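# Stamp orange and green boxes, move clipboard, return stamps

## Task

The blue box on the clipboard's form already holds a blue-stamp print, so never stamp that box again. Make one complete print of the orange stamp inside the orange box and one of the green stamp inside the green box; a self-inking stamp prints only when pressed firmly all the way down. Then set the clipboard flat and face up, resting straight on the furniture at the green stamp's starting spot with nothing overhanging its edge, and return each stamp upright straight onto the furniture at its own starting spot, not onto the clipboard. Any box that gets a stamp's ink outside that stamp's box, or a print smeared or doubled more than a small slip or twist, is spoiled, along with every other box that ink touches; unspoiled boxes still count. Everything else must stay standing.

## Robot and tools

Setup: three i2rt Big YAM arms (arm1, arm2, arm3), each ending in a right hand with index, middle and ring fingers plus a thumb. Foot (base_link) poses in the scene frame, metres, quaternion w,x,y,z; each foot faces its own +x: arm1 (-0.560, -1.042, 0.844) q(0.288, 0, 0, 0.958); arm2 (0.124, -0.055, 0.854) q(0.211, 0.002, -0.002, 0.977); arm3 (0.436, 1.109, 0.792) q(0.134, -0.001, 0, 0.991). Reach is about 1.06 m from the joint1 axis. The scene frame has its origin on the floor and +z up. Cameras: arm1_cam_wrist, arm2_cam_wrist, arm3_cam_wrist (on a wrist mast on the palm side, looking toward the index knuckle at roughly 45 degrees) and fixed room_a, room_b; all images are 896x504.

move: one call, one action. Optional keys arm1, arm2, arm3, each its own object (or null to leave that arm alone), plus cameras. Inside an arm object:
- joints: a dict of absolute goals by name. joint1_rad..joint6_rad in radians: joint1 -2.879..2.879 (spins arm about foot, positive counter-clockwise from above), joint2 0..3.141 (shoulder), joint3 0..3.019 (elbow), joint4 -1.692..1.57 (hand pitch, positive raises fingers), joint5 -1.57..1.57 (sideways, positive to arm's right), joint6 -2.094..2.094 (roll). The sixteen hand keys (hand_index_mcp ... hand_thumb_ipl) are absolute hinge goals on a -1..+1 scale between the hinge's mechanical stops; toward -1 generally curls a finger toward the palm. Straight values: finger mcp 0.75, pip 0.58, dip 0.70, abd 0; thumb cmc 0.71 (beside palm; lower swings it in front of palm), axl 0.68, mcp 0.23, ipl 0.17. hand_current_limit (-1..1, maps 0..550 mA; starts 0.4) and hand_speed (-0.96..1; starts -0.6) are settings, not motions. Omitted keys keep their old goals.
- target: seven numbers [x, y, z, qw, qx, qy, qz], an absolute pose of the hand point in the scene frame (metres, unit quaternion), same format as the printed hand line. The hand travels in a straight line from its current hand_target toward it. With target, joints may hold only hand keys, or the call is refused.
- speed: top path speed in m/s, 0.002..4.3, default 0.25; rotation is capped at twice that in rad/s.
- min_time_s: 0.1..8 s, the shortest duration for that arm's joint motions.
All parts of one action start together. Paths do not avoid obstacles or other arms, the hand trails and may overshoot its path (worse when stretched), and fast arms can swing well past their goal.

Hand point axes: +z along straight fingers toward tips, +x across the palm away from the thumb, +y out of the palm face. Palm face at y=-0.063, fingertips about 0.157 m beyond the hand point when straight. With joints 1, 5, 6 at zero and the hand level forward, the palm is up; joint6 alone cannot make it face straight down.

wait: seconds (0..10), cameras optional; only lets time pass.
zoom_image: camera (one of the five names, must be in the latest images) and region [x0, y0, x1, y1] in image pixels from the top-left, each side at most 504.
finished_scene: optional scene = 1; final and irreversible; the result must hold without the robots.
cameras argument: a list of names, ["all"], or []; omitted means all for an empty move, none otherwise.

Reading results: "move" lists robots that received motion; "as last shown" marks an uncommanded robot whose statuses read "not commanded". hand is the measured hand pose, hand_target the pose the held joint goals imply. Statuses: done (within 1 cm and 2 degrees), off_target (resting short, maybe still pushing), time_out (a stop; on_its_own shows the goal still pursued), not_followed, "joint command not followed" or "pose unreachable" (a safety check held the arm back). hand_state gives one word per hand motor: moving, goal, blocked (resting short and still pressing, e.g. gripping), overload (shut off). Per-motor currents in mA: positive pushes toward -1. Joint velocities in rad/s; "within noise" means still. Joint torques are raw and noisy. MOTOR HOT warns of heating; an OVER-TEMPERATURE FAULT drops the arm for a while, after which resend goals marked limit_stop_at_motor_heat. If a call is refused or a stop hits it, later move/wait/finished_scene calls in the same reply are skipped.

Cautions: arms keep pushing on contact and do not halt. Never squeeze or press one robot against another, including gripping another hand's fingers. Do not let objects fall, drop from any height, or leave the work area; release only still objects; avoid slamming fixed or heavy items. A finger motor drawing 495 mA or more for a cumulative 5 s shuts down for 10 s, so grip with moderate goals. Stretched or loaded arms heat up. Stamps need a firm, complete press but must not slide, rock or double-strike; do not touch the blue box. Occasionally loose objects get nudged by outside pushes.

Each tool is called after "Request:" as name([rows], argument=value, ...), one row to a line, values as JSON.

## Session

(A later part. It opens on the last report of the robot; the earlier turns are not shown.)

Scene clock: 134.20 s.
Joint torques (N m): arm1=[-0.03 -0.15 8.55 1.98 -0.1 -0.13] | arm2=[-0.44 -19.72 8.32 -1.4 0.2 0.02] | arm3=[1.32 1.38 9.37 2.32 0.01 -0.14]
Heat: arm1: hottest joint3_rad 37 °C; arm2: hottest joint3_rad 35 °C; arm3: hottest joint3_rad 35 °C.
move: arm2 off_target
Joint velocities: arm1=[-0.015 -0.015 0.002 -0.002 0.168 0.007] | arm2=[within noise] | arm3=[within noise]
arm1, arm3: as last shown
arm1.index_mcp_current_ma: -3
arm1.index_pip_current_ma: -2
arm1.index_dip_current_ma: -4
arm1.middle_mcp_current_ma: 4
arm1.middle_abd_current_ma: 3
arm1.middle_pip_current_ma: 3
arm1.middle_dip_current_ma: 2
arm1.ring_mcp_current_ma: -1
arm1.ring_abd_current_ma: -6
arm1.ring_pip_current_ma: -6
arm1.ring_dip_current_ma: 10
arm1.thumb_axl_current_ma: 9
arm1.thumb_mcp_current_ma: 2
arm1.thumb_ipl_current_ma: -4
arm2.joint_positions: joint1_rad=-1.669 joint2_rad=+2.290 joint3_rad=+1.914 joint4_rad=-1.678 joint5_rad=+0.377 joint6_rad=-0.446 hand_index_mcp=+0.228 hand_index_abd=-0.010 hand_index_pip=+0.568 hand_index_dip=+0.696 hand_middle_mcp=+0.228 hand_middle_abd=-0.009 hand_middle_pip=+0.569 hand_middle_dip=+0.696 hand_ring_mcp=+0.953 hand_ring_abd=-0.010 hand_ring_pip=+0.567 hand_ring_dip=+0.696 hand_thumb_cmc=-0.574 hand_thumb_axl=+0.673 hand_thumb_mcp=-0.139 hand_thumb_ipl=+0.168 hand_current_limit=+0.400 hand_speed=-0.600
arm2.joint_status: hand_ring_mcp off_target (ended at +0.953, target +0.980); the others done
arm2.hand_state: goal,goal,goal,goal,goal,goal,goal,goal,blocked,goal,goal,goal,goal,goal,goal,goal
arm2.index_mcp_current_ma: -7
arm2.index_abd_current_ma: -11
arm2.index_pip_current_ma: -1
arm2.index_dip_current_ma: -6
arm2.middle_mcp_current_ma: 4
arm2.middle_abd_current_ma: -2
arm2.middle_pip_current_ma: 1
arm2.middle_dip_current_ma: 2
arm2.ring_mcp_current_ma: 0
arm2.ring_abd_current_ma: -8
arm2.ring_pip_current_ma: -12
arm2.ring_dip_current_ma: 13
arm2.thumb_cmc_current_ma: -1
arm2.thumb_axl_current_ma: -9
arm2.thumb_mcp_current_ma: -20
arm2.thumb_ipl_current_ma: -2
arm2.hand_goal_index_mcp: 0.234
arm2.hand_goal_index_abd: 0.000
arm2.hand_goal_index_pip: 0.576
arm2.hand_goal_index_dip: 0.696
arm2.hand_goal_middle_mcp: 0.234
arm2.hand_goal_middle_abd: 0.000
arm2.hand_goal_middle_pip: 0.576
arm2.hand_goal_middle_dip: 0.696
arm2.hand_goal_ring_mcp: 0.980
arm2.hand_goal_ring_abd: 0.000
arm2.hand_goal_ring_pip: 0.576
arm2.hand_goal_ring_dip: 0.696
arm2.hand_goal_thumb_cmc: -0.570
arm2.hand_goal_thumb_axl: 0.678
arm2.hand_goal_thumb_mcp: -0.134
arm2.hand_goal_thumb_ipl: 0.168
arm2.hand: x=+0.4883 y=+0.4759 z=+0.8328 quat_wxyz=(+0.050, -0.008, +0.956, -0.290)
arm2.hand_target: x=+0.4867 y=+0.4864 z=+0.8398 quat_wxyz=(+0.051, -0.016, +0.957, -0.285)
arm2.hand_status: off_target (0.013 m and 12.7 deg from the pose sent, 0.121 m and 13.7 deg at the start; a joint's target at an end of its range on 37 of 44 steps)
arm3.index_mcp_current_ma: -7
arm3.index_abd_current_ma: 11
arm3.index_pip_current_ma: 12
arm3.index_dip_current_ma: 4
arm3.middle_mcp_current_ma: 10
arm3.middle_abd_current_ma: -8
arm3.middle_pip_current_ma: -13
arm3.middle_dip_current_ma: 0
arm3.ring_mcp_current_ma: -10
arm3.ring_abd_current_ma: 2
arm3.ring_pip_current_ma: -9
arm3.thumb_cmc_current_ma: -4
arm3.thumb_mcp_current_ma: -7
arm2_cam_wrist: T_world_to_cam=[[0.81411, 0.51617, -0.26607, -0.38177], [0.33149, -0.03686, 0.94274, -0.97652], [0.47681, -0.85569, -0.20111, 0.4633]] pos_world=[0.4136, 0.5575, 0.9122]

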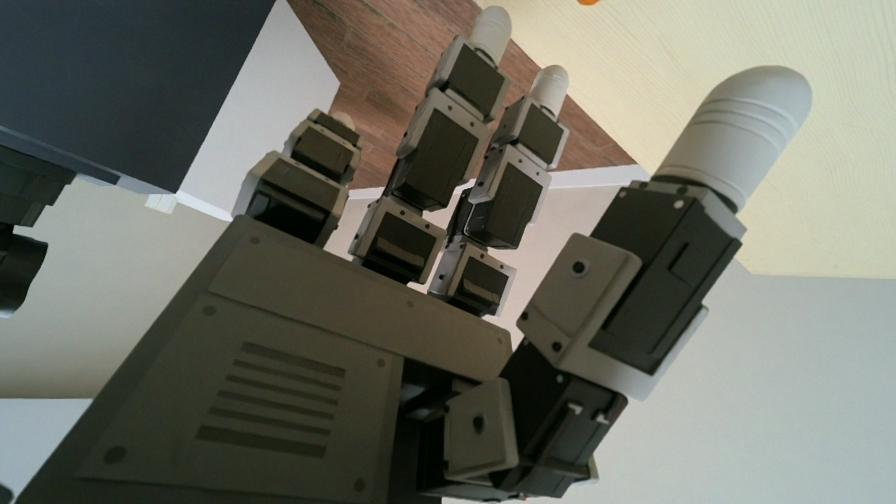

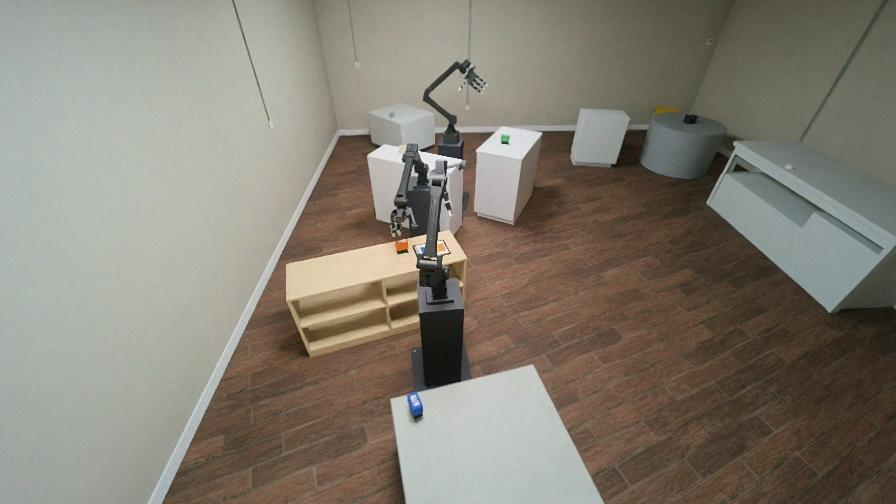

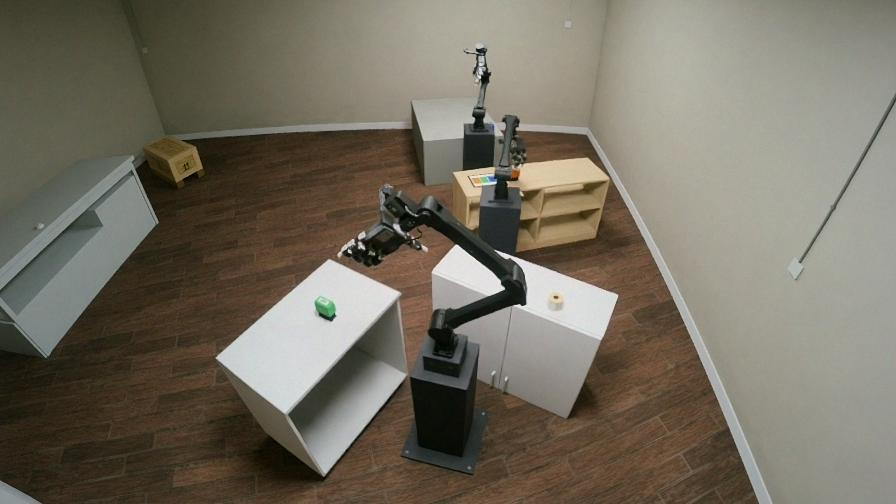

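Request:
move(arm2={"target": [0.486, 0.497, 0.76, 0, 0, 0.9239, -0.3827], "speed": 0.1}, cameras=["arm2_cam_wrist", "room_a", "room_b"])

Scene clock: 140.87 s.
Joint torques (N m): arm1=[-0.03 -0.15 8.55 2.02 -0.09 -0.13] | arm2=[-0.21 -20.89 7.9 -1.46 0.14 0.22] | arm3=[0.44 0.73 9.17 2.14 0.02 -0.08]
Heat: arm1: hottest joint3_rad 37 °C; arm2: hottest joint3_rad 35 °C; arm3: hottest joint3_rad 35 °C.
move: arm2 off_target
Joint velocities: within noise
arm1, arm3: as last shown
arm1.index_mcp_current_ma: -2
arm1.index_abd_current_ma: 12
arm1.index_pip_current_ma: 7
arm1.index_dip_current_ma: -2
arm1.middle_abd_current_ma: 5
arm1.middle_pip_current_ma: -1
arm1.middle_dip_current_ma: -1
arm1.ring_mcp_current_ma: -4
arm1.ring_abd_current_ma: -1
arm1.ring_pip_current_ma: -9
arm1.ring_dip_current_ma: 3
arm1.thumb_cmc_current_ma: 12
arm1.thumb_axl_current_ma: 8
arm1.thumb_mcp_current_ma: 7
arm1.thumb_ipl_current_ma: -6
arm2.joint_positions: joint1_rad=-1.663 joint2_rad=+2.466 joint3_rad=+2.015 joint4_rad=-1.680 joint5_rad=+0.368 joint6_rad=-0.436 hand_index_mcp=+0.228 hand_index_abd=-0.010 hand_index_pip=+0.568 hand_index_dip=+0.696 hand_middle_mcp=+0.228 hand_middle_abd=-0.009 hand_middle_pip=+0.569 hand_middle_dip=+0.696 hand_ring_mcp=+0.953 hand_ring_abd=-0.010 hand_ring_pip=+0.567 hand_ring_dip=+0.696 hand_thumb_cmc=-0.574 hand_thumb_axl=+0.673 hand_thumb_mcp=-0.139 hand_thumb_ipl=+0.168 hand_current_limit=+0.400 hand_speed=-0.600
arm2.joint_status: not commanded
arm2.hand_state: goal,goal,goal,goal,goal,goal,goal,goal,blocked,goal,goal,goal,goal,goal,goal,goal
arm2.index_mcp_current_ma: -5
arm2.index_abd_current_ma: -13
arm2.index_pip_current_ma: 4
arm2.index_dip_current_ma: -11
arm2.middle_mcp_current_ma: -5
arm2.middle_abd_current_ma: 12
arm2.middle_pip_current_ma: -1
arm2.middle_dip_current_ma: 7
arm2.ring_mcp_current_ma: -1
arm2.ring_abd_current_ma: -14
arm2.ring_pip_current_ma: -18
arm2.ring_dip_current_ma: 10
arm2.thumb_cmc_current_ma: 4
arm2.thumb_axl_current_ma: -5
arm2.thumb_mcp_current_ma: -10
arm2.thumb_ipl_current_ma: -3
arm2.hand_goal_index_mcp: 0.234
arm2.hand_goal_index_abd: 0.000
arm2.hand_goal_index_pip: 0.576
arm2.hand_goal_index_dip: 0.696
arm2.hand_goal_middle_mcp: 0.234
arm2.hand_goal_middle_abd: 0.000
arm2.hand_goal_middle_pip: 0.576
arm2.hand_goal_middle_dip: 0.696
arm2.hand_goal_ring_mcp: 0.980
arm2.hand_goal_ring_abd: 0.000
arm2.hand_goal_ring_pip: 0.576
arm2.hand_goal_ring_dip: 0.696
arm2.hand_goal_thumb_cmc: -0.570
arm2.hand_goal_thumb_axl: 0.678
arm2.hand_goal_thumb_mcp: -0.134
arm2.hand_goal_thumb_ipl: 0.168
arm2.hand: x=+0.4872 y=+0.4847 z=+0.7535 quat_wxyz=(+0.030, -0.012, +0.947, -0.319)
arm2.hand_target: x=+0.4855 y=+0.4963 z=+0.7599 quat_wxyz=(+0.034, -0.011, +0.949, -0.314)
arm2.hand_status: off_target (0.014 m and 8.6 deg from the pose sent, 0.076 m and 12.6 deg at the start; a joint's target at an end of its range on 59 of 59 steps)
arm3.index_mcp_current_ma: -11
arm3.index_abd_current_ma: 8
arm3.index_pip_current_ma: 7
arm3.index_dip_current_ma: -2
arm3.middle_mcp_current_ma: 6
arm3.middle_abd_current_ma: -11
arm3.middle_pip_current_ma: -8
arm3.middle_dip_current_ma: -3
arm3.ring_mcp_current_ma: -5
arm3.ring_abd_current_ma: 6
arm3.ring_pip_current_ma: -8
arm3.ring_dip_current_ma: -5
arm3.thumb_cmc_current_ma: 0
arm3.thumb_axl_current_ma: 6
arm3.thumb_mcp_current_ma: -8
arm3.thumb_ipl_current_ma: 11
arm2_cam_wrist: T_world_to_cam=[[0.80539, 0.49263, -0.32965, -0.34294], [0.36864, 0.01922, 0.92937, -0.93632], [0.46417, -0.87003, -0.16612, 0.44218]] pos_world=[0.41612, 0.57165, 0.8306]

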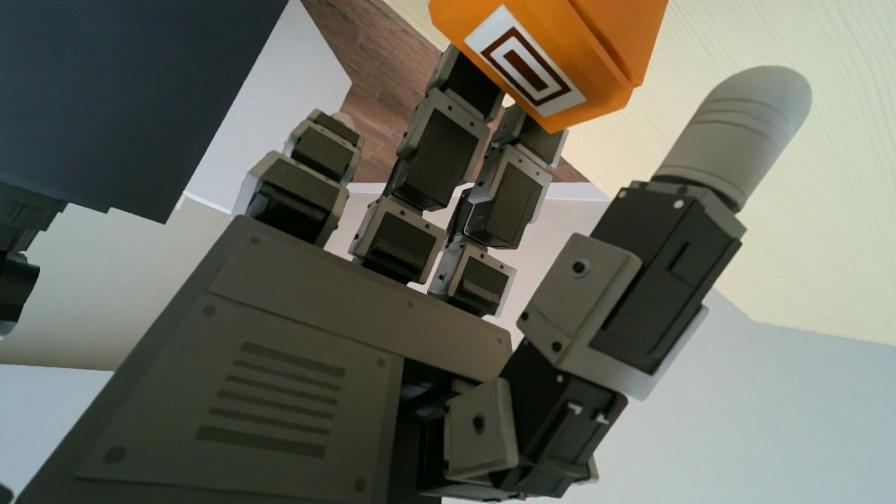

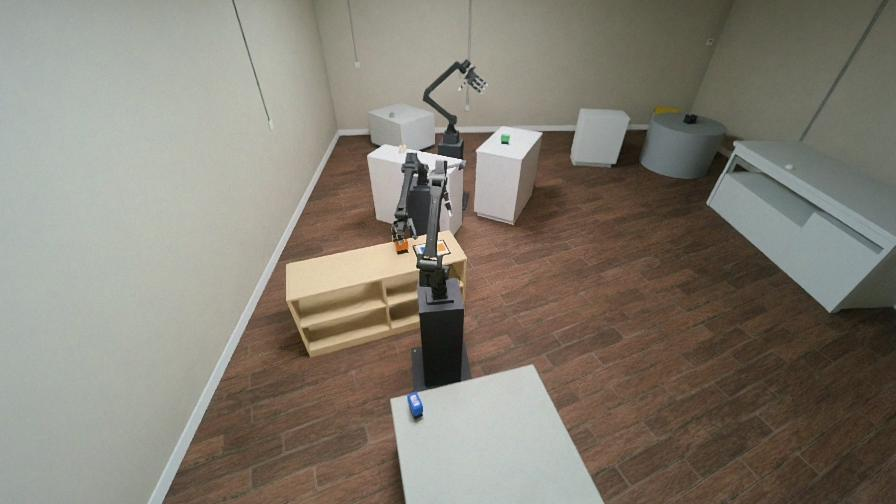

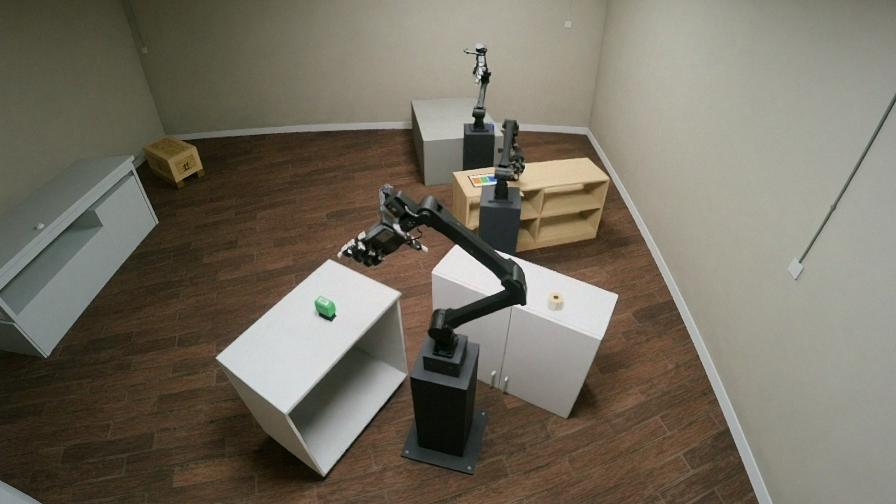

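Request:
zoom_image(camera="arm2_cam_wrist", region=[400, 0, 700, 180])

Scaled by 1.680 from the camera's image (finer frame: 1280x720).

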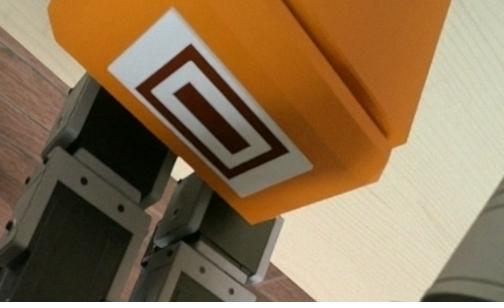

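Request:
move(arm2={"target": [0.472, 0.489, 0.741, 0, 0, 0.9239, -0.3827], "speed": 0.08}, cameras=["arm2_cam_wrist"])

Scene clock: 158.70 s.
Joint torques (N m): arm1=[-0.03 -0.15 8.53 1.99 -0.09 -0.13] | arm2=[-0.26 -20.54 6.11 -1.51 0.12 0.21] | arm3=[0.62 0.32 9.18 2.43 -0.02 -0.14]
Heat: arm1: hottest joint3_rad 38 °C; arm2: hottest joint2_rad 35 °C; arm3: hottest joint3_rad 35 °C.
move: arm2 off_target
Joint velocities: within noise
arm1, arm3: as last shown
arm1.index_mcp_current_ma: 2
arm1.index_abd_current_ma: 6
arm1.index_dip_current_ma: -4
arm1.middle_mcp_current_ma: 6
arm1.middle_abd_current_ma: -5
arm1.middle_pip_current_ma: 0
arm1.middle_dip_current_ma: -5
arm1.ring_mcp_current_ma: 5
arm1.ring_abd_current_ma: 1
arm1.ring_pip_current_ma: -4
arm1.ring_dip_current_ma: 4
arm1.thumb_cmc_current_ma: 18
arm1.thumb_axl_current_ma: 5
arm1.thumb_mcp_current_ma: 8
arm1.thumb_ipl_current_ma: -5
arm2.joint_positions: joint1_rad=-1.650 joint2_rad=+2.480 joint3_rad=+2.015 joint4_rad=-1.680 joint5_rad=+0.357 joint6_rad=-0.412 hand_index_mcp=+0.228 hand_index_abd=-0.010 hand_index_pip=+0.569 hand_index_dip=+0.696 hand_middle_mcp=+0.228 hand_middle_abd=-0.009 hand_middle_pip=+0.569 hand_middle_dip=+0.696 hand_ring_mcp=+0.953 hand_ring_abd=-0.010 hand_ring_pip=+0.567 hand_ring_dip=+0.696 hand_thumb_cmc=-0.574 hand_thumb_axl=+0.673 hand_thumb_mcp=-0.139 hand_thumb_ipl=+0.168 hand_current_limit=+0.400 hand_speed=-0.600
arm2.joint_status: not commanded
arm2.hand_state: goal,goal,goal,goal,goal,goal,goal,goal,blocked,goal,goal,goal,goal,goal,goal,goal
arm2.index_mcp_current_ma: -10
arm2.index_abd_current_ma: -5
arm2.index_pip_current_ma: -2
arm2.index_dip_current_ma: -9
arm2.middle_mcp_current_ma: 3
arm2.middle_abd_current_ma: 1
arm2.middle_pip_current_ma: -2
arm2.middle_dip_current_ma: 0
arm2.ring_mcp_current_ma: 7
arm2.ring_abd_current_ma: -9
arm2.ring_pip_current_ma: -7
arm2.ring_dip_current_ma: 3
arm2.thumb_cmc_current_ma: 4
arm2.thumb_axl_current_ma: -2
arm2.thumb_mcp_current_ma: -5
arm2.thumb_ipl_current_ma: -7
arm2.hand_goal_index_mcp: 0.234
arm2.hand_goal_index_abd: 0.000
arm2.hand_goal_index_pip: 0.576
arm2.hand_goal_index_dip: 0.696
arm2.hand_goal_middle_mcp: 0.234
arm2.hand_goal_middle_abd: 0.000
arm2.hand_goal_middle_pip: 0.576
arm2.hand_goal_middle_dip: 0.696
arm2.hand_goal_ring_mcp: 0.980
arm2.hand_goal_ring_abd: 0.000
arm2.hand_goal_ring_pip: 0.576
arm2.hand_goal_ring_dip: 0.696
arm2.hand_goal_thumb_cmc: -0.570
arm2.hand_goal_thumb_axl: 0.678
arm2.hand_goal_thumb_mcp: -0.134
arm2.hand_goal_thumb_ipl: 0.168
arm2.hand: x=+0.4791 y=+0.4866 z=+0.7447 quat_wxyz=(+0.028, -0.007, +0.946, -0.323)
arm2.hand_target: x=+0.4718 y=+0.4884 z=+0.7407 quat_wxyz=(+0.026, -0.008, +0.944, -0.329)
arm2.hand_status: off_target (0.008 m and 8.0 deg from the pose sent, 0.020 m and 8.6 deg at the start; a joint's target at an end of its range on 46 of 46 steps)
arm3.index_mcp_current_ma: -5
arm3.index_abd_current_ma: 12
arm3.index_pip_current_ma: 12
arm3.index_dip_current_ma: 3
arm3.middle_mcp_current_ma: 4
arm3.middle_abd_current_ma: -10
arm3.middle_pip_current_ma: -7
arm3.middle_dip_current_ma: 0
arm3.ring_mcp_current_ma: -7
arm3.ring_abd_current_ma: 1
arm3.ring_pip_current_ma: -13
arm3.ring_dip_current_ma: -2
arm3.thumb_cmc_current_ma: 5
arm3.thumb_axl_current_ma: 3
arm3.thumb_mcp_current_ma: -10
arm3.thumb_ipl_current_ma: 9
arm2_cam_wrist: T_world_to_cam=[[0.81099, 0.48112, -0.33288, -0.33491], [0.36892, 0.02105, 0.92922, -0.92607], [0.45408, -0.8764, -0.16043, 0.44983]] pos_world=[0.40901, 0.57486, 0.82121]

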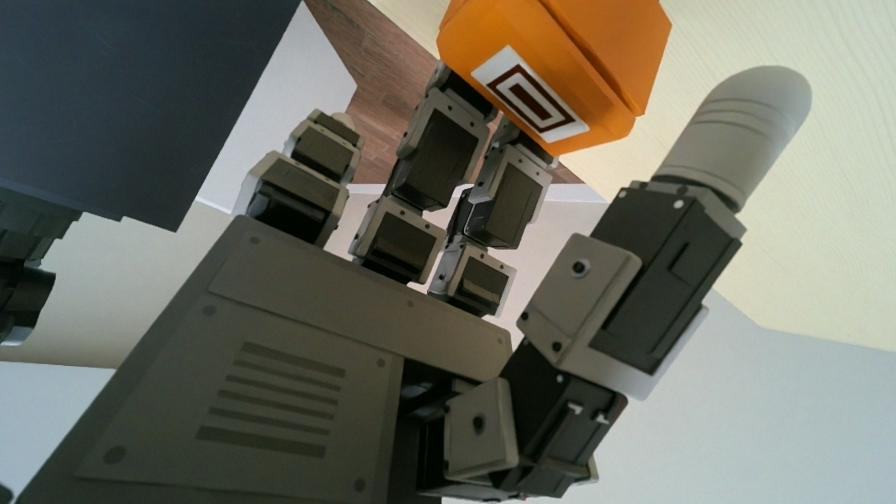

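Request:
move(arm2={"target": [0.462, 0.506, 0.722, 0, 0, 0.9239, -0.3827], "speed": 0.08}, cameras=["arm2_cam_wrist", "arm3_cam_wrist"])

Scene clock: 168.67 s.
Joint torques (N m): arm1=[0.03 -0.21 8.55 2 -0.09 -0.13] | arm2=[-0.09 -20.66 7.82 -1.55 0.11 0.21] | arm3=[0.79 1.03 9.16 2.33 0.03 -0.08]
Heat: arm1: hottest joint3_rad 38 °C; arm2: hottest joint2_rad 36 °C; arm3: hottest joint3_rad 35 °C.
move: arm2 off_target
Joint velocities: within noise
arm1, arm3: as last shown
arm1.index_mcp_current_ma: -4
arm1.index_abd_current_ma: 5
arm1.index_pip_current_ma: 4
arm1.index_dip_current_ma: -2
arm1.middle_mcp_current_ma: 17
arm1.middle_abd_current_ma: 2
arm1.middle_pip_current_ma: 3
arm1.middle_dip_current_ma: -3
arm1.ring_mcp_current_ma: -2
arm1.ring_abd_current_ma: 5
arm1.ring_pip_current_ma: -5
arm1.ring_dip_current_ma: 8
arm1.thumb_cmc_current_ma: 11
arm1.thumb_axl_current_ma: 7
arm1.thumb_mcp_current_ma: 6
arm1.thumb_ipl_current_ma: -4
arm2.joint_positions: joint1_rad=-1.627 joint2_rad=+2.533 joint3_rad=+2.043 joint4_rad=-1.680 joint5_rad=+0.341 joint6_rad=-0.392 hand_index_mcp=+0.238 hand_index_abd=-0.009 hand_index_pip=+0.577 hand_index_dip=+0.696 hand_middle_mcp=+0.228 hand_middle_abd=-0.009 hand_middle_pip=+0.569 hand_middle_dip=+0.696 hand_ring_mcp=+0.953 hand_ring_abd=-0.010 hand_ring_pip=+0.567 hand_ring_dip=+0.696 hand_thumb_cmc=-0.574 hand_thumb_axl=+0.673 hand_thumb_mcp=-0.139 hand_thumb_ipl=+0.168 hand_current_limit=+0.400 hand_speed=-0.600
arm2.joint_status: not commanded
arm2.hand_state: goal,goal,goal,goal,goal,goal,goal,goal,blocked,goal,goal,goal,goal,goal,goal,goal
arm2.index_mcp_current_ma: -5
arm2.index_abd_current_ma: -9
arm2.index_pip_current_ma: 2
arm2.index_dip_current_ma: -7
arm2.middle_mcp_current_ma: 14
arm2.middle_abd_current_ma: 10
arm2.middle_pip_current_ma: 4
arm2.middle_dip_current_ma: 2
arm2.ring_mcp_current_ma: -4
arm2.ring_abd_current_ma: -6
arm2.ring_pip_current_ma: -6
arm2.ring_dip_current_ma: 9
arm2.thumb_cmc_current_ma: 7
arm2.thumb_axl_current_ma: 2
arm2.thumb_mcp_current_ma: -5
arm2.thumb_ipl_current_ma: -9
arm2.hand_goal_index_mcp: 0.234
arm2.hand_goal_index_abd: 0.000
arm2.hand_goal_index_pip: 0.576
arm2.hand_goal_index_dip: 0.696
arm2.hand_goal_middle_mcp: 0.234
arm2.hand_goal_middle_abd: 0.000
arm2.hand_goal_middle_pip: 0.576
arm2.hand_goal_middle_dip: 0.696
arm2.hand_goal_ring_mcp: 0.980
arm2.hand_goal_ring_abd: 0.000
arm2.hand_goal_ring_pip: 0.576
arm2.hand_goal_ring_dip: 0.696
arm2.hand_goal_thumb_cmc: -0.570
arm2.hand_goal_thumb_axl: 0.678
arm2.hand_goal_thumb_mcp: -0.134
arm2.hand_goal_thumb_ipl: 0.168
arm2.hand: x=+0.4648 y=+0.4939 z=+0.7191 quat_wxyz=(+0.022, -0.008, +0.944, -0.330)
arm2.hand_target: x=+0.4615 y=+0.5052 z=+0.7218 quat_wxyz=(+0.026, -0.008, +0.945, -0.326)
arm2.hand_status: off_target (0.013 m and 7.0 deg from the pose sent, 0.034 m and 8.0 deg at the start; a joint's target at an end of its range on 39 of 39 steps)
arm3.index_mcp_current_ma: -6
arm3.index_abd_current_ma: 11
arm3.index_pip_current_ma: 5
arm3.middle_mcp_current_ma: 8
arm3.middle_abd_current_ma: -12
arm3.middle_pip_current_ma: -5
arm3.middle_dip_current_ma: -1
arm3.ring_abd_current_ma: 2
arm3.ring_pip_current_ma: -7
arm3.ring_dip_current_ma: -7
arm3.thumb_cmc_current_ma: 4
arm3.thumb_mcp_current_ma: -9
arm2_cam_wrist: T_world_to_cam=[[0.80778, 0.47484, -0.34931, -0.31902], [0.37977, 0.034, 0.92445, -0.90513], [0.45084, -0.87942, -0.15287, 0.45611]] pos_world=[0.39581, 0.58337, 0.79503]
arm3_cam_wrist: T_world_to_cam=[[-0.64527, 0.61498, -0.45324, 0.23035], [0.71383, 0.69673, -0.07091, -0.7953], [0.27218, -0.36929, -0.88856, 1.60517]] pos_world=[0.27945, 1.00522, 1.47431]

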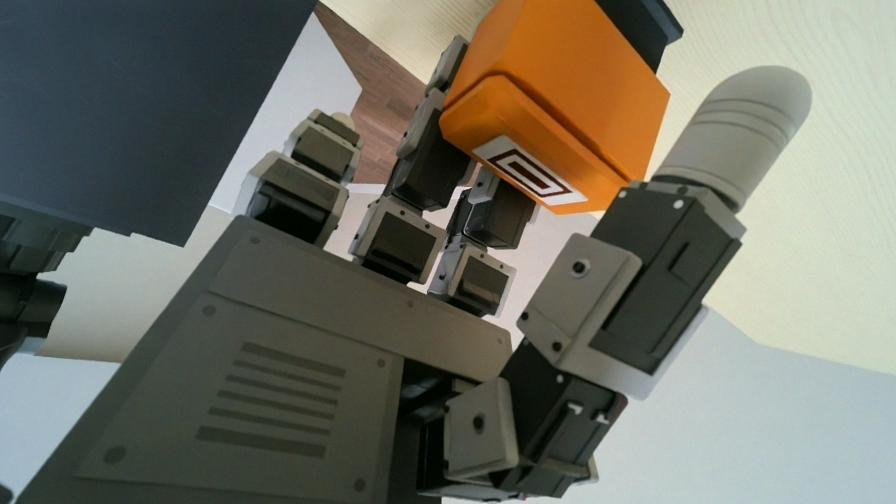

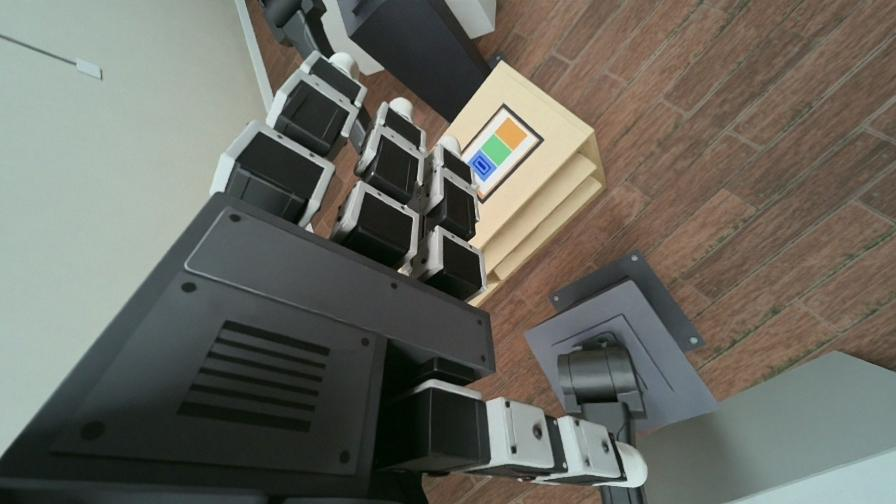

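Request:
move(arm2={"joints": {"hand_thumb_mcp": -0.36, "hand_current_limit": 0.0}}, cameras=["arm2_cam_wrist"])

Scene clock: 174.30 s.
Joint torques (N m): arm1=[-0.09 -0.15 8.57 2 -0.09 -0.13] | arm2=[0.09 -20.66 7.8 -1.59 0.13 0.2] | arm3=[0.67 0.97 9.16 2.32 -0.02 -0.11]
Heat: arm1: hottest joint3_rad 38 °C; arm2: hottest joint2_rad 36 °C; arm3: hottest joint3_rad 35 °C.
move: arm2 done
Joint velocities: within noise
arm1, arm3: as last shown
arm1.index_mcp_current_ma: -3
arm1.index_pip_current_ma: 14
arm1.index_dip_current_ma: -8
arm1.middle_mcp_current_ma: 6
arm1.middle_abd_current_ma: 0
arm1.middle_pip_current_ma: -2
arm1.middle_dip_current_ma: 1
arm1.ring_mcp_current_ma: 6
arm1.ring_abd_current_ma: 2
arm1.ring_pip_current_ma: -8
arm1.ring_dip_current_ma: 7
arm1.thumb_cmc_current_ma: 9
arm1.thumb_axl_current_ma: 0
arm1.thumb_mcp_current_ma: 10
arm1.thumb_ipl_current_ma: -1
arm2.joint_positions: joint1_rad=-1.627 joint2_rad=+2.533 joint3_rad=+2.043 joint4_rad=-1.680 joint5_rad=+0.341 joint6_rad=-0.392 hand_index_mcp=+0.238 hand_index_abd=-0.009 hand_index_pip=+0.577 hand_index_dip=+0.696 hand_middle_mcp=+0.228 hand_middle_abd=-0.009 hand_middle_pip=+0.569 hand_middle_dip=+0.696 hand_ring_mcp=+0.953 hand_ring_abd=-0.010 hand_ring_pip=+0.567 hand_ring_dip=+0.696 hand_thumb_cmc=-0.574 hand_thumb_axl=+0.673 hand_thumb_mcp=-0.361 hand_thumb_ipl=+0.168 hand_current_limit=+0.000 hand_speed=-0.600
arm2.joint_status: all done
arm2.hand_state: goal,goal,goal,goal,goal,goal,goal,goal,blocked,goal,goal,goal,goal,goal,goal,goal
arm2.index_mcp_current_ma: 0
arm2.index_abd_current_ma: -6
arm2.index_pip_current_ma: 9
arm2.index_dip_current_ma: -7
arm2.middle_mcp_current_ma: -1
arm2.middle_abd_current_ma: 9
arm2.middle_pip_current_ma: 1
arm2.middle_dip_current_ma: -4
arm2.ring_mcp_current_ma: -2
arm2.ring_abd_current_ma: -10
arm2.ring_pip_current_ma: -8
arm2.ring_dip_current_ma: 11
arm2.thumb_cmc_current_ma: 12
arm2.thumb_axl_current_ma: 3
arm2.thumb_mcp_current_ma: -3
arm2.thumb_ipl_current_ma: -13
arm2.hand_goal_index_mcp: 0.234
arm2.hand_goal_index_abd: 0.000
arm2.hand_goal_index_pip: 0.576
arm2.hand_goal_index_dip: 0.696
arm2.hand_goal_middle_mcp: 0.234
arm2.hand_goal_middle_abd: 0.000
arm2.hand_goal_middle_pip: 0.576
arm2.hand_goal_middle_dip: 0.696
arm2.hand_goal_ring_mcp: 0.980
arm2.hand_goal_ring_abd: 0.000
arm2.hand_goal_ring_pip: 0.576
arm2.hand_goal_ring_dip: 0.696
arm2.hand_goal_thumb_cmc: -0.570
arm2.hand_goal_thumb_axl: 0.678
arm2.hand_goal_thumb_mcp: -0.360
arm2.hand_goal_thumb_ipl: 0.168
arm2.hand: x=+0.4649 y=+0.4939 z=+0.7191 quat_wxyz=(+0.022, -0.008, +0.944, -0.330)
arm2.hand_target: x=+0.4615 y=+0.5052 z=+0.7218 quat_wxyz=(+0.026, -0.008, +0.945, -0.326)
arm2.hand_status: not commanded
arm3.index_mcp_current_ma: -8
arm3.index_abd_current_ma: 6
arm3.index_pip_current_ma: 3
arm3.index_dip_current_ma: 1
arm3.middle_abd_current_ma: -8
arm3.middle_pip_current_ma: -8
arm3.middle_dip_current_ma: -4
arm3.ring_mcp_current_ma: -9
arm3.ring_abd_current_ma: 6
arm3.ring_pip_current_ma: -11
arm3.ring_dip_current_ma: -2
arm3.thumb_cmc_current_ma: -2
arm3.thumb_axl_current_ma: 5
arm3.thumb_mcp_current_ma: -6
arm3.thumb_ipl_current_ma: 7
arm2_cam_wrist: T_world_to_cam=[[0.80802, 0.47459, -0.34909, -0.3192], [0.37954, 0.03388, 0.92456, -0.90504], [0.45061, -0.87956, -0.15275, 0.45628]] pos_world=[0.39581, 0.58347, 0.79503]

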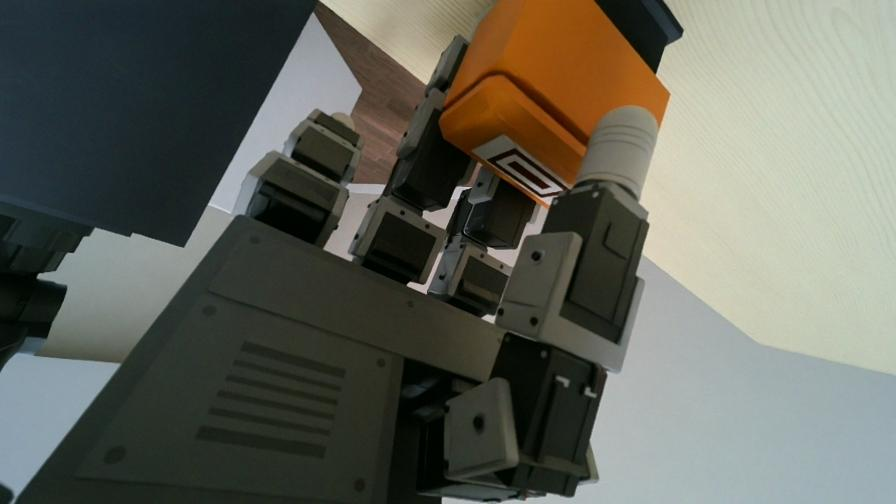

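Request:
move(arm2={"joints": {"hand_thumb_mcp": -0.6, "hand_index_mcp": 0.1, "hand_middle_mcp": 0.1}}, cameras=["arm2_cam_wrist"])

Request:
zoom_image(camera="arm2_cam_wrist", region=[400, 0, 720, 320])

Scene clock: 176.47 s.
Joint torques (N m): arm1=[-0.09 -0.09 8.55 1.98 -0.1 -0.13] | arm2=[-0.09 -20.6 7.79 -1.54 0.12 0.21] | arm3=[0.5 1.2 9.09 2.36 -0.01 -0.14]
Heat: arm1: hottest joint3_rad 38 °C; arm2: hottest joint2_rad 36 °C; arm3: hottest joint3_rad 35 °C.
move: arm2 off_target
Joint velocities: within noise
arm1.joint_positions: joint1_rad=+0.107 joint2_rad=+0.639 joint3_rad=+1.372 joint4_rad=-1.403 joint5_rad=-0.093 joint6_rad=+1.215 hand_index_mcp=+0.753 hand_index_abd=+0.000 hand_index_pip=+0.577 hand_index_dip=+0.696 hand_middle_mcp=+0.753 hand_middle_abd=+0.000 hand_middle_pip=+0.577 hand_middle_dip=+0.696 hand_ring_mcp=+0.753 hand_ring_abd=+0.000 hand_ring_pip=+0.577 hand_ring_dip=+0.696 hand_thumb_cmc=+0.714 hand_thumb_axl=+0.677 hand_thumb_mcp=+0.225 hand_thumb_ipl=+0.168 hand_current_limit=+0.400 hand_speed=-0.600
arm1.joint_status: not commanded
arm1.hand_state: goal,goal,goal,goal,goal,goal,goal,goal,goal,goal,goal,goal,goal,goal,goal,goal
arm1.index_mcp_current_ma: 1
arm1.index_abd_current_ma: 18
arm1.index_pip_current_ma: 7
arm1.index_dip_current_ma: -9
arm1.middle_mcp_current_ma: 8
arm1.middle_abd_current_ma: 6
arm1.middle_pip_current_ma: 1
arm1.middle_dip_current_ma: -1
arm1.ring_mcp_current_ma: 2
arm1.ring_abd_current_ma: 3
arm1.ring_pip_current_ma: -4
arm1.ring_dip_current_ma: 9
arm1.thumb_cmc_current_ma: 4
arm1.thumb_axl_current_ma: 7
arm1.thumb_mcp_current_ma: 6
arm1.thumb_ipl_current_ma: -3
arm1.hand_goal_index_mcp: 0.754
arm1.hand_goal_index_abd: 0.000
arm1.hand_goal_index_pip: 0.576
arm1.hand_goal_index_dip: 0.696
arm1.hand_goal_middle_mcp: 0.754
arm1.hand_goal_middle_abd: 0.000
arm1.hand_goal_middle_pip: 0.576
arm1.hand_goal_middle_dip: 0.696
arm1.hand_goal_ring_mcp: 0.754
arm1.hand_goal_ring_abd: 0.000
arm1.hand_goal_ring_pip: 0.576
arm1.hand_goal_ring_dip: 0.696
arm1.hand_goal_thumb_cmc: 0.714
arm1.hand_goal_thumb_axl: 0.678
arm1.hand_goal_thumb_mcp: 0.226
arm1.hand_goal_thumb_ipl: 0.168
arm1.hand: x=-0.7467 y=-0.8649 z=+1.3582 quat_wxyz=(-0.415, +0.034, +0.899, +0.137)
arm1.hand_target: x=-0.7441 y=-0.8642 z=+1.3721 quat_wxyz=(-0.427, +0.036, +0.892, +0.145)
arm1.hand_status: not commanded
arm2.joint_positions: joint1_rad=-1.627 joint2_rad=+2.533 joint3_rad=+2.044 joint4_rad=-1.681 joint5_rad=+0.341 joint6_rad=-0.391 hand_index_mcp=+0.184 hand_index_abd=-0.008 hand_index_pip=+0.591 hand_index_dip=+0.698 hand_middle_mcp=+0.184 hand_middle_abd=-0.007 hand_middle_pip=+0.592 hand_middle_dip=+0.698 hand_ring_mcp=+0.953 hand_ring_abd=-0.009 hand_ring_pip=+0.567 hand_ring_dip=+0.696 hand_thumb_cmc=-0.574 hand_thumb_axl=+0.674 hand_thumb_mcp=-0.415 hand_thumb_ipl=+0.216 hand_current_limit=+0.000 hand_speed=-0.600
arm2.joint_status: hand_index_mcp off_target (ended at +0.184, target +0.100); hand_middle_mcp off_target (ended at +0.184, target +0.100); hand_thumb_mcp off_target (ended at -0.415, target -0.600)
arm2.hand_state: blocked,goal,goal,goal,blocked,goal,goal,goal,blocked,goal,goal,goal,goal,goal,blocked,blocked
arm2.index_mcp_current_ma: 47
arm2.index_abd_current_ma: -8
arm2.index_pip_current_ma: 5
arm2.index_dip_current_ma: -10
arm2.middle_mcp_current_ma: 58
arm2.middle_abd_current_ma: 10
arm2.middle_pip_current_ma: 9
arm2.middle_dip_current_ma: -2
arm2.ring_mcp_current_ma: 0
arm2.ring_abd_current_ma: -7
arm2.ring_pip_current_ma: -10
arm2.ring_dip_current_ma: 13
arm2.thumb_cmc_current_ma: 6
arm2.thumb_axl_current_ma: 4
arm2.thumb_mcp_current_ma: 267
arm2.thumb_ipl_current_ma: 26
arm2.hand_goal_index_mcp: 0.100
arm2.hand_goal_index_abd: 0.000
arm2.hand_goal_index_pip: 0.576
arm2.hand_goal_index_dip: 0.696
arm2.hand_goal_middle_mcp: 0.100
arm2.hand_goal_middle_abd: 0.000
arm2.hand_goal_middle_pip: 0.576
arm2.hand_goal_middle_dip: 0.696
arm2.hand_goal_ring_mcp: 0.980
arm2.hand_goal_ring_abd: 0.000
arm2.hand_goal_ring_pip: 0.576
arm2.hand_goal_ring_dip: 0.696
arm2.hand_goal_thumb_cmc: -0.570
arm2.hand_goal_thumb_axl: 0.678
arm2.hand_goal_thumb_mcp: -0.600
arm2.hand_goal_thumb_ipl: 0.168
arm2.hand: x=+0.4650 y=+0.4939 z=+0.7194 quat_wxyz=(+0.022, -0.008, +0.944, -0.330)
arm2.hand_target: x=+0.4618 y=+0.5053 z=+0.7220 quat_wxyz=(+0.026, -0.008, +0.945, -0.326)
arm2.hand_status: not commanded
arm3.joint_positions: joint1_rad=+1.291 joint2_rad=+0.634 joint3_rad=+1.465 joint4_rad=-1.392 joint5_rad=-0.119 joint6_rad=+1.212 hand_index_mcp=+0.753 hand_index_abd=+0.002 hand_index_pip=+0.577 hand_index_dip=+0.696 hand_middle_mcp=+0.753 hand_middle_abd=+0.002 hand_middle_pip=+0.577 hand_middle_dip=+0.696 hand_ring_mcp=+0.753 hand_ring_abd=+0.003 hand_ring_pip=+0.577 hand_ring_dip=+0.696 hand_thumb_cmc=+0.714 hand_thumb_axl=+0.677 hand_thumb_mcp=+0.226 hand_thumb_ipl=+0.168 hand_current_limit=+0.400 hand_speed=-0.600
arm3.joint_status: not commanded
arm3.hand_state: goal,goal,goal,goal,goal,goal,goal,goal,goal,goal,goal,goal,goal,goal,goal,goal
arm3.index_mcp_current_ma: -6
arm3.index_abd_current_ma: 6
arm3.index_pip_current_ma: 3
arm3.index_dip_current_ma: 0
arm3.middle_mcp_current_ma: 6
arm3.middle_abd_current_ma: -6
arm3.middle_pip_current_ma: -12
arm3.middle_dip_current_ma: -1
arm3.ring_mcp_current_ma: -7
arm3.ring_abd_current_ma: 2
arm3.ring_pip_current_ma: -11
arm3.ring_dip_current_ma: -4
arm3.thumb_cmc_current_ma: -1
arm3.thumb_axl_current_ma: 3
arm3.thumb_mcp_current_ma: -13
arm3.thumb_ipl_current_ma: 8
arm3.hand_goal_index_mcp: 0.754
arm3.hand_goal_index_abd: 0.000
arm3.hand_goal_index_pip: 0.576
arm3.hand_goal_index_dip: 0.696
arm3.hand_goal_middle_mcp: 0.754
arm3.hand_goal_middle_abd: 0.000
arm3.hand_goal_middle_pip: 0.576
arm3.hand_goal_middle_dip: 0.696
arm3.hand_goal_ring_mcp: 0.754
arm3.hand_goal_ring_abd: 0.000
arm3.hand_goal_ring_pip: 0.576
arm3.hand_goal_ring_dip: 0.696
arm3.hand_goal_thumb_cmc: 0.714
arm3.hand_goal_thumb_axl: 0.678
arm3.hand_goal_thumb_mcp: 0.226
arm3.hand_goal_thumb_ipl: 0.168
arm3.hand: x=+0.2547 y=+0.9424 z=+1.3542 quat_wxyz=(-0.439, -0.578, +0.656, -0.207)
arm3.hand_target: x=+0.2575 y=+0.9427 z=+1.3616 quat_wxyz=(-0.445, -0.579, +0.650, -0.212)
arm3.hand_status: not commanded
arm2_cam_wrist: T_world_to_cam=[[0.80839, 0.47399, -0.34907, -0.31899], [0.37935, 0.03396, 0.92463, -0.90539], [0.45012, -0.87988, -0.15235, 0.45635]] pos_world=[0.39591, 0.58347, 0.79533]

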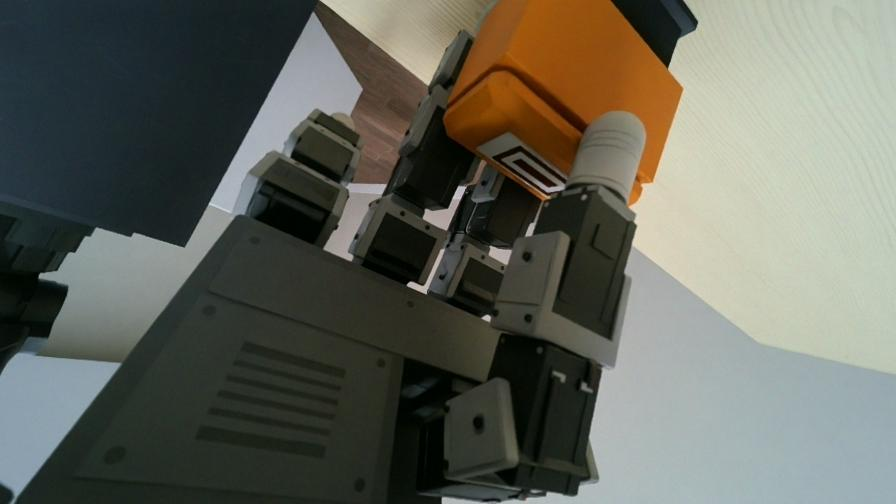

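Scaled by 1.575 from the camera's image (finer frame: 1280x720).

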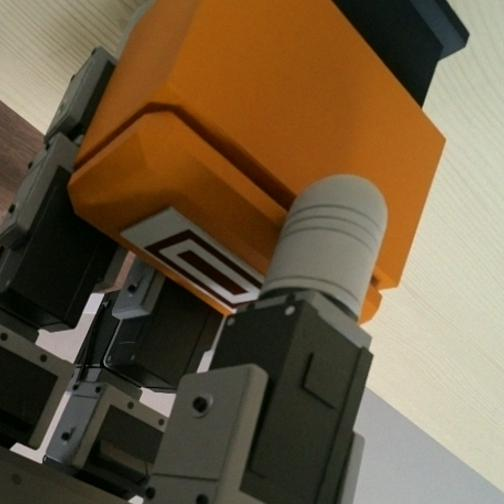

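Request:
move(arm2={"joints": {"hand_thumb_mcp": -0.72, "hand_index_mcp": 0.0, "hand_middle_mcp": 0.0, "hand_current_limit": 0.6}})

Scene clock: 180.73 s.
Joint torques (N m): arm1=[-0.03 -0.09 8.54 1.99 -0.09 -0.13] | arm2=[0.03 -20.78 7.76 -1.43 0.11 0.19] | arm3=[0.62 0.67 9.22 2.52 0 -0.12]
Heat: arm1: hottest joint3_rad 38 °C; arm2: hottest joint2_rad 37 °C; arm3: hottest joint3_rad 35 °C.
move: arm2 off_target
Joint velocities: within noise
arm1, arm3: as last shown
arm1.index_mcp_current_ma: 6
arm1.index_abd_current_ma: 5
arm1.index_pip_current_ma: 3
arm1.index_dip_current_ma: 1
arm1.middle_mcp_current_ma: 5
arm1.middle_abd_current_ma: 5
arm1.middle_pip_current_ma: 7
arm1.middle_dip_current_ma: 9
arm1.ring_mcp_current_ma: 7
arm1.ring_abd_current_ma: 0
arm1.ring_pip_current_ma: -9
arm1.ring_dip_current_ma: 3
arm1.thumb_cmc_current_ma: 14
arm1.thumb_axl_current_ma: 8
arm1.thumb_mcp_current_ma: 7
arm1.thumb_ipl_current_ma: -7
arm2.joint_positions: joint1_rad=-1.627 joint2_rad=+2.533 joint3_rad=+2.044 joint4_rad=-1.683 joint5_rad=+0.341 joint6_rad=-0.391 hand_index_mcp=+0.171 hand_index_abd=-0.008 hand_index_pip=+0.602 hand_index_dip=+0.700 hand_middle_mcp=+0.170 hand_middle_abd=-0.007 hand_middle_pip=+0.603 hand_middle_dip=+0.701 hand_ring_mcp=+0.953 hand_ring_abd=-0.009 hand_ring_pip=+0.567 hand_ring_dip=+0.696 hand_thumb_cmc=-0.574 hand_thumb_axl=+0.674 hand_thumb_mcp=-0.419 hand_thumb_ipl=+0.234 hand_current_limit=+0.600 hand_speed=-0.600
arm2.joint_status: hand_index_mcp off_target (ended at +0.171, target +0.000); hand_middle_mcp off_target (ended at +0.170, target +0.000); hand_thumb_mcp off_target (ended at -0.419, target -0.720); the others done
arm2.hand_state: blocked,goal,blocked,goal,blocked,goal,blocked,goal,blocked,goal,goal,goal,goal,goal,blocked,blocked
arm2.index_mcp_current_ma: 189
arm2.index_abd_current_ma: -1
arm2.index_pip_current_ma: 7
arm2.index_dip_current_ma: -16
arm2.middle_mcp_current_ma: 192
arm2.middle_abd_current_ma: 2
arm2.middle_pip_current_ma: 9
arm2.middle_dip_current_ma: 1
arm2.ring_mcp_current_ma: 4
arm2.ring_abd_current_ma: -3
arm2.ring_pip_current_ma: -6
arm2.ring_dip_current_ma: 6
arm2.thumb_cmc_current_ma: 10
arm2.thumb_axl_current_ma: 7
arm2.thumb_mcp_current_ma: 437
arm2.thumb_ipl_current_ma: 45
arm2.hand_goal_index_mcp: 0.000
arm2.hand_goal_index_abd: 0.000
arm2.hand_goal_index_pip: 0.576
arm2.hand_goal_index_dip: 0.696
arm2.hand_goal_middle_mcp: 0.000
arm2.hand_goal_middle_abd: 0.000
arm2.hand_goal_middle_pip: 0.576
arm2.hand_goal_middle_dip: 0.696
arm2.hand_goal_ring_mcp: 0.980
arm2.hand_goal_ring_abd: 0.000
arm2.hand_goal_ring_pip: 0.576
arm2.hand_goal_ring_dip: 0.696
arm2.hand_goal_thumb_cmc: -0.570
arm2.hand_goal_thumb_axl: 0.678
arm2.hand_goal_thumb_mcp: -0.720
arm2.hand_goal_thumb_ipl: 0.168
arm2.hand: x=+0.4648 y=+0.4936 z=+0.7195 quat_wxyz=(+0.022, -0.007, +0.944, -0.330)
arm2.hand_target: x=+0.4618 y=+0.5053 z=+0.7220 quat_wxyz=(+0.026, -0.008, +0.945, -0.326)
arm2.hand_status: not commanded
arm3.index_mcp_current_ma: -7
arm3.index_abd_current_ma: 13
arm3.index_pip_current_ma: 1
arm3.index_dip_current_ma: 2
arm3.middle_mcp_current_ma: 3
arm3.middle_abd_current_ma: -9
arm3.middle_pip_current_ma: -6
arm3.middle_dip_current_ma: -3
arm3.ring_mcp_current_ma: -6
arm3.ring_abd_current_ma: 6
arm3.ring_pip_current_ma: -10
arm3.thumb_cmc_current_ma: 6
arm3.thumb_axl_current_ma: 1
arm3.thumb_mcp_current_ma: -8
arm3.thumb_ipl_current_ma: 9
pictures: none

Request:
move(arm2={"target": [0.462, 0.506, 0.842, 0.026, -0.008, 0.945, -0.326], "speed": 0.1}, cameras=["arm2_cam_wrist", "room_a", "room_b"])

Scene clock: 183.77 s.
Joint torques (N m): arm1=[0.03 -0.15 8.55 2.02 -0.09 -0.13] | arm2=[-0.38 -23.18 5.96 -1.17 0.39 0.03] | arm3=[0.44 0.32 9.28 2.36 -0.01 -0.08]
Heat: arm1: hottest joint3_rad 38 °C; arm2: hottest joint2_rad 37 °C; arm3: hottest joint3_rad 35 °C.
move: arm2 off_target
Joint velocities: within noise
arm1, arm3: as last shown
arm1.index_mcp_current_ma: -3
arm1.index_abd_current_ma: 1
arm1.index_pip_current_ma: 10
arm1.index_dip_current_ma: -6
arm1.middle_abd_current_ma: 0
arm1.middle_pip_current_ma: 3
arm1.middle_dip_current_ma: -4
arm1.ring_mcp_current_ma: -2
arm1.ring_pip_current_ma: 0
arm1.ring_dip_current_ma: 15
arm1.thumb_cmc_current_ma: 10
arm1.thumb_axl_current_ma: 10
arm1.thumb_mcp_current_ma: 10
arm1.thumb_ipl_current_ma: -2
arm2.joint_positions: joint1_rad=-1.627 joint2_rad=+2.330 joint3_rad=+1.953 joint4_rad=-1.683 joint5_rad=+0.340 joint6_rad=-0.414 hand_index_mcp=+0.146 hand_index_abd=-0.008 hand_index_pip=+0.602 hand_index_dip=+0.696 hand_middle_mcp=+0.146 hand_middle_abd=-0.009 hand_middle_pip=+0.602 hand_middle_dip=+0.697 hand_ring_mcp=+0.953 hand_ring_abd=-0.009 hand_ring_pip=+0.567 hand_ring_dip=+0.696 hand_thumb_cmc=-0.574 hand_thumb_axl=+0.674 hand_thumb_mcp=-0.418 hand_thumb_ipl=+0.253 hand_current_limit=+0.600 hand_speed=-0.600
arm2.joint_status: not commanded
arm2.hand_state: blocked,goal,blocked,goal,blocked,goal,blocked,goal,blocked,goal,goal,goal,goal,goal,blocked,blocked
arm2.index_mcp_current_ma: 141
arm2.index_abd_current_ma: -11
arm2.index_pip_current_ma: 11
arm2.index_dip_current_ma: -6
arm2.middle_mcp_current_ma: 151
arm2.middle_abd_current_ma: 1
arm2.middle_pip_current_ma: 9
arm2.middle_dip_current_ma: 4
arm2.ring_mcp_current_ma: -4
arm2.ring_abd_current_ma: -8
arm2.ring_pip_current_ma: -7
arm2.ring_dip_current_ma: 5
arm2.thumb_cmc_current_ma: 5
arm2.thumb_axl_current_ma: -2
arm2.thumb_mcp_current_ma: 431
arm2.thumb_ipl_current_ma: 80
arm2.hand_goal_index_mcp: 0.000
arm2.hand_goal_index_abd: 0.000
arm2.hand_goal_index_pip: 0.576
arm2.hand_goal_index_dip: 0.696
arm2.hand_goal_middle_mcp: 0.000
arm2.hand_goal_middle_abd: 0.000
arm2.hand_goal_middle_pip: 0.576
arm2.hand_goal_middle_dip: 0.696
arm2.hand_goal_ring_mcp: 0.980
arm2.hand_goal_ring_abd: 0.000
arm2.hand_goal_ring_pip: 0.576
arm2.hand_goal_ring_dip: 0.696
arm2.hand_goal_thumb_cmc: -0.570
arm2.hand_goal_thumb_axl: 0.678
arm2.hand_goal_thumb_mcp: -0.720
arm2.hand_goal_thumb_ipl: 0.168
arm2.on_its_own: hand_index_mcp moved -0.025 toward your old target +0.000; hand_middle_mcp moved -0.024 toward your old target +0.000
arm2.hand: x=+0.4662 y=+0.4993 z=+0.8194 quat_wxyz=(+0.043, -0.009, +0.958, -0.284)
arm2.hand_target: x=+0.4620 y=+0.5053 z=+0.8412 quat_wxyz=(+0.050, -0.015, +0.960, -0.275)
arm2.hand_status: off_target (0.024 m and 5.4 deg from the pose sent, 0.123 m and 0.7 deg at the start; a joint's target at an end of its range on 60 of 61 steps)
arm3.index_abd_current_ma: 7
arm3.index_pip_current_ma: 7
arm3.index_dip_current_ma: -1
arm3.middle_mcp_current_ma: 5
arm3.middle_abd_current_ma: -8
arm3.middle_dip_current_ma: 5
arm3.ring_mcp_current_ma: -4
arm3.ring_abd_current_ma: 2
arm3.ring_dip_current_ma: -6
arm3.thumb_cmc_current_ma: 1
arm3.thumb_axl_current_ma: 7
arm3.thumb_mcp_current_ma: -12
arm2_cam_wrist: T_world_to_cam=[[0.81149, 0.51807, -0.27035, -0.37562], [0.34416, -0.0498, 0.93759, -0.95085], [0.47228, -0.85388, -0.21871, 0.50679]] pos_world=[0.3927, 0.57999, 0.9008]

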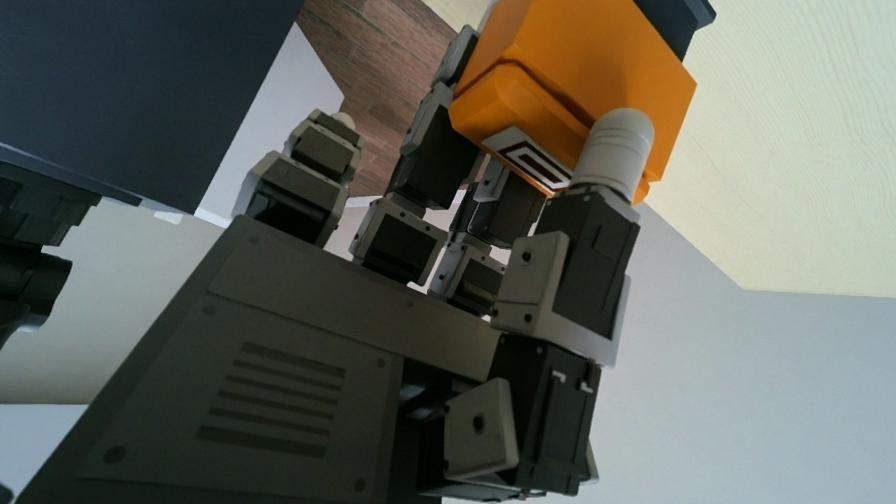

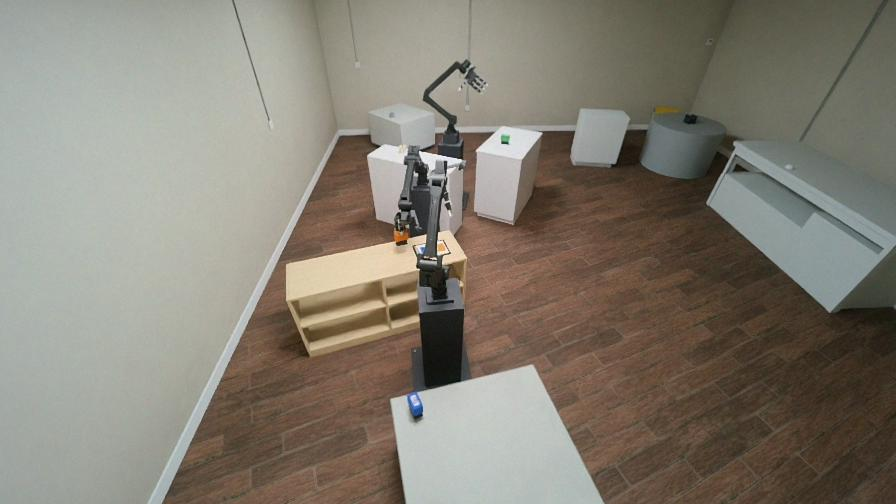

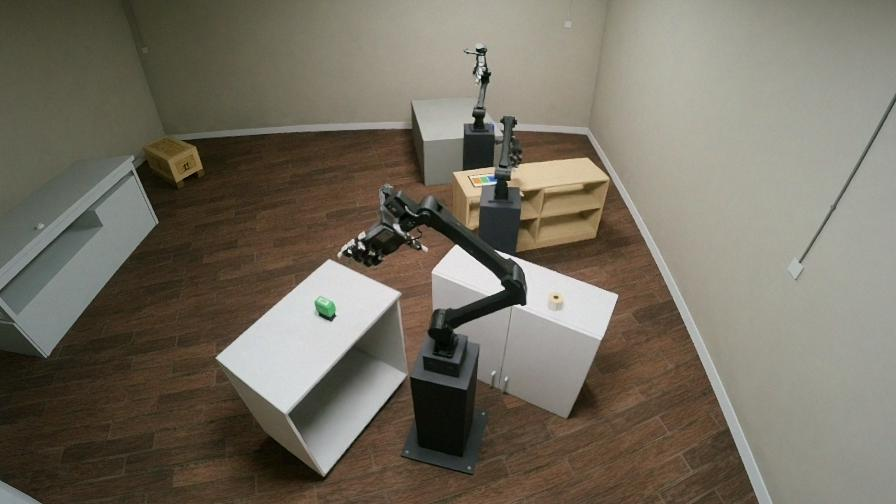

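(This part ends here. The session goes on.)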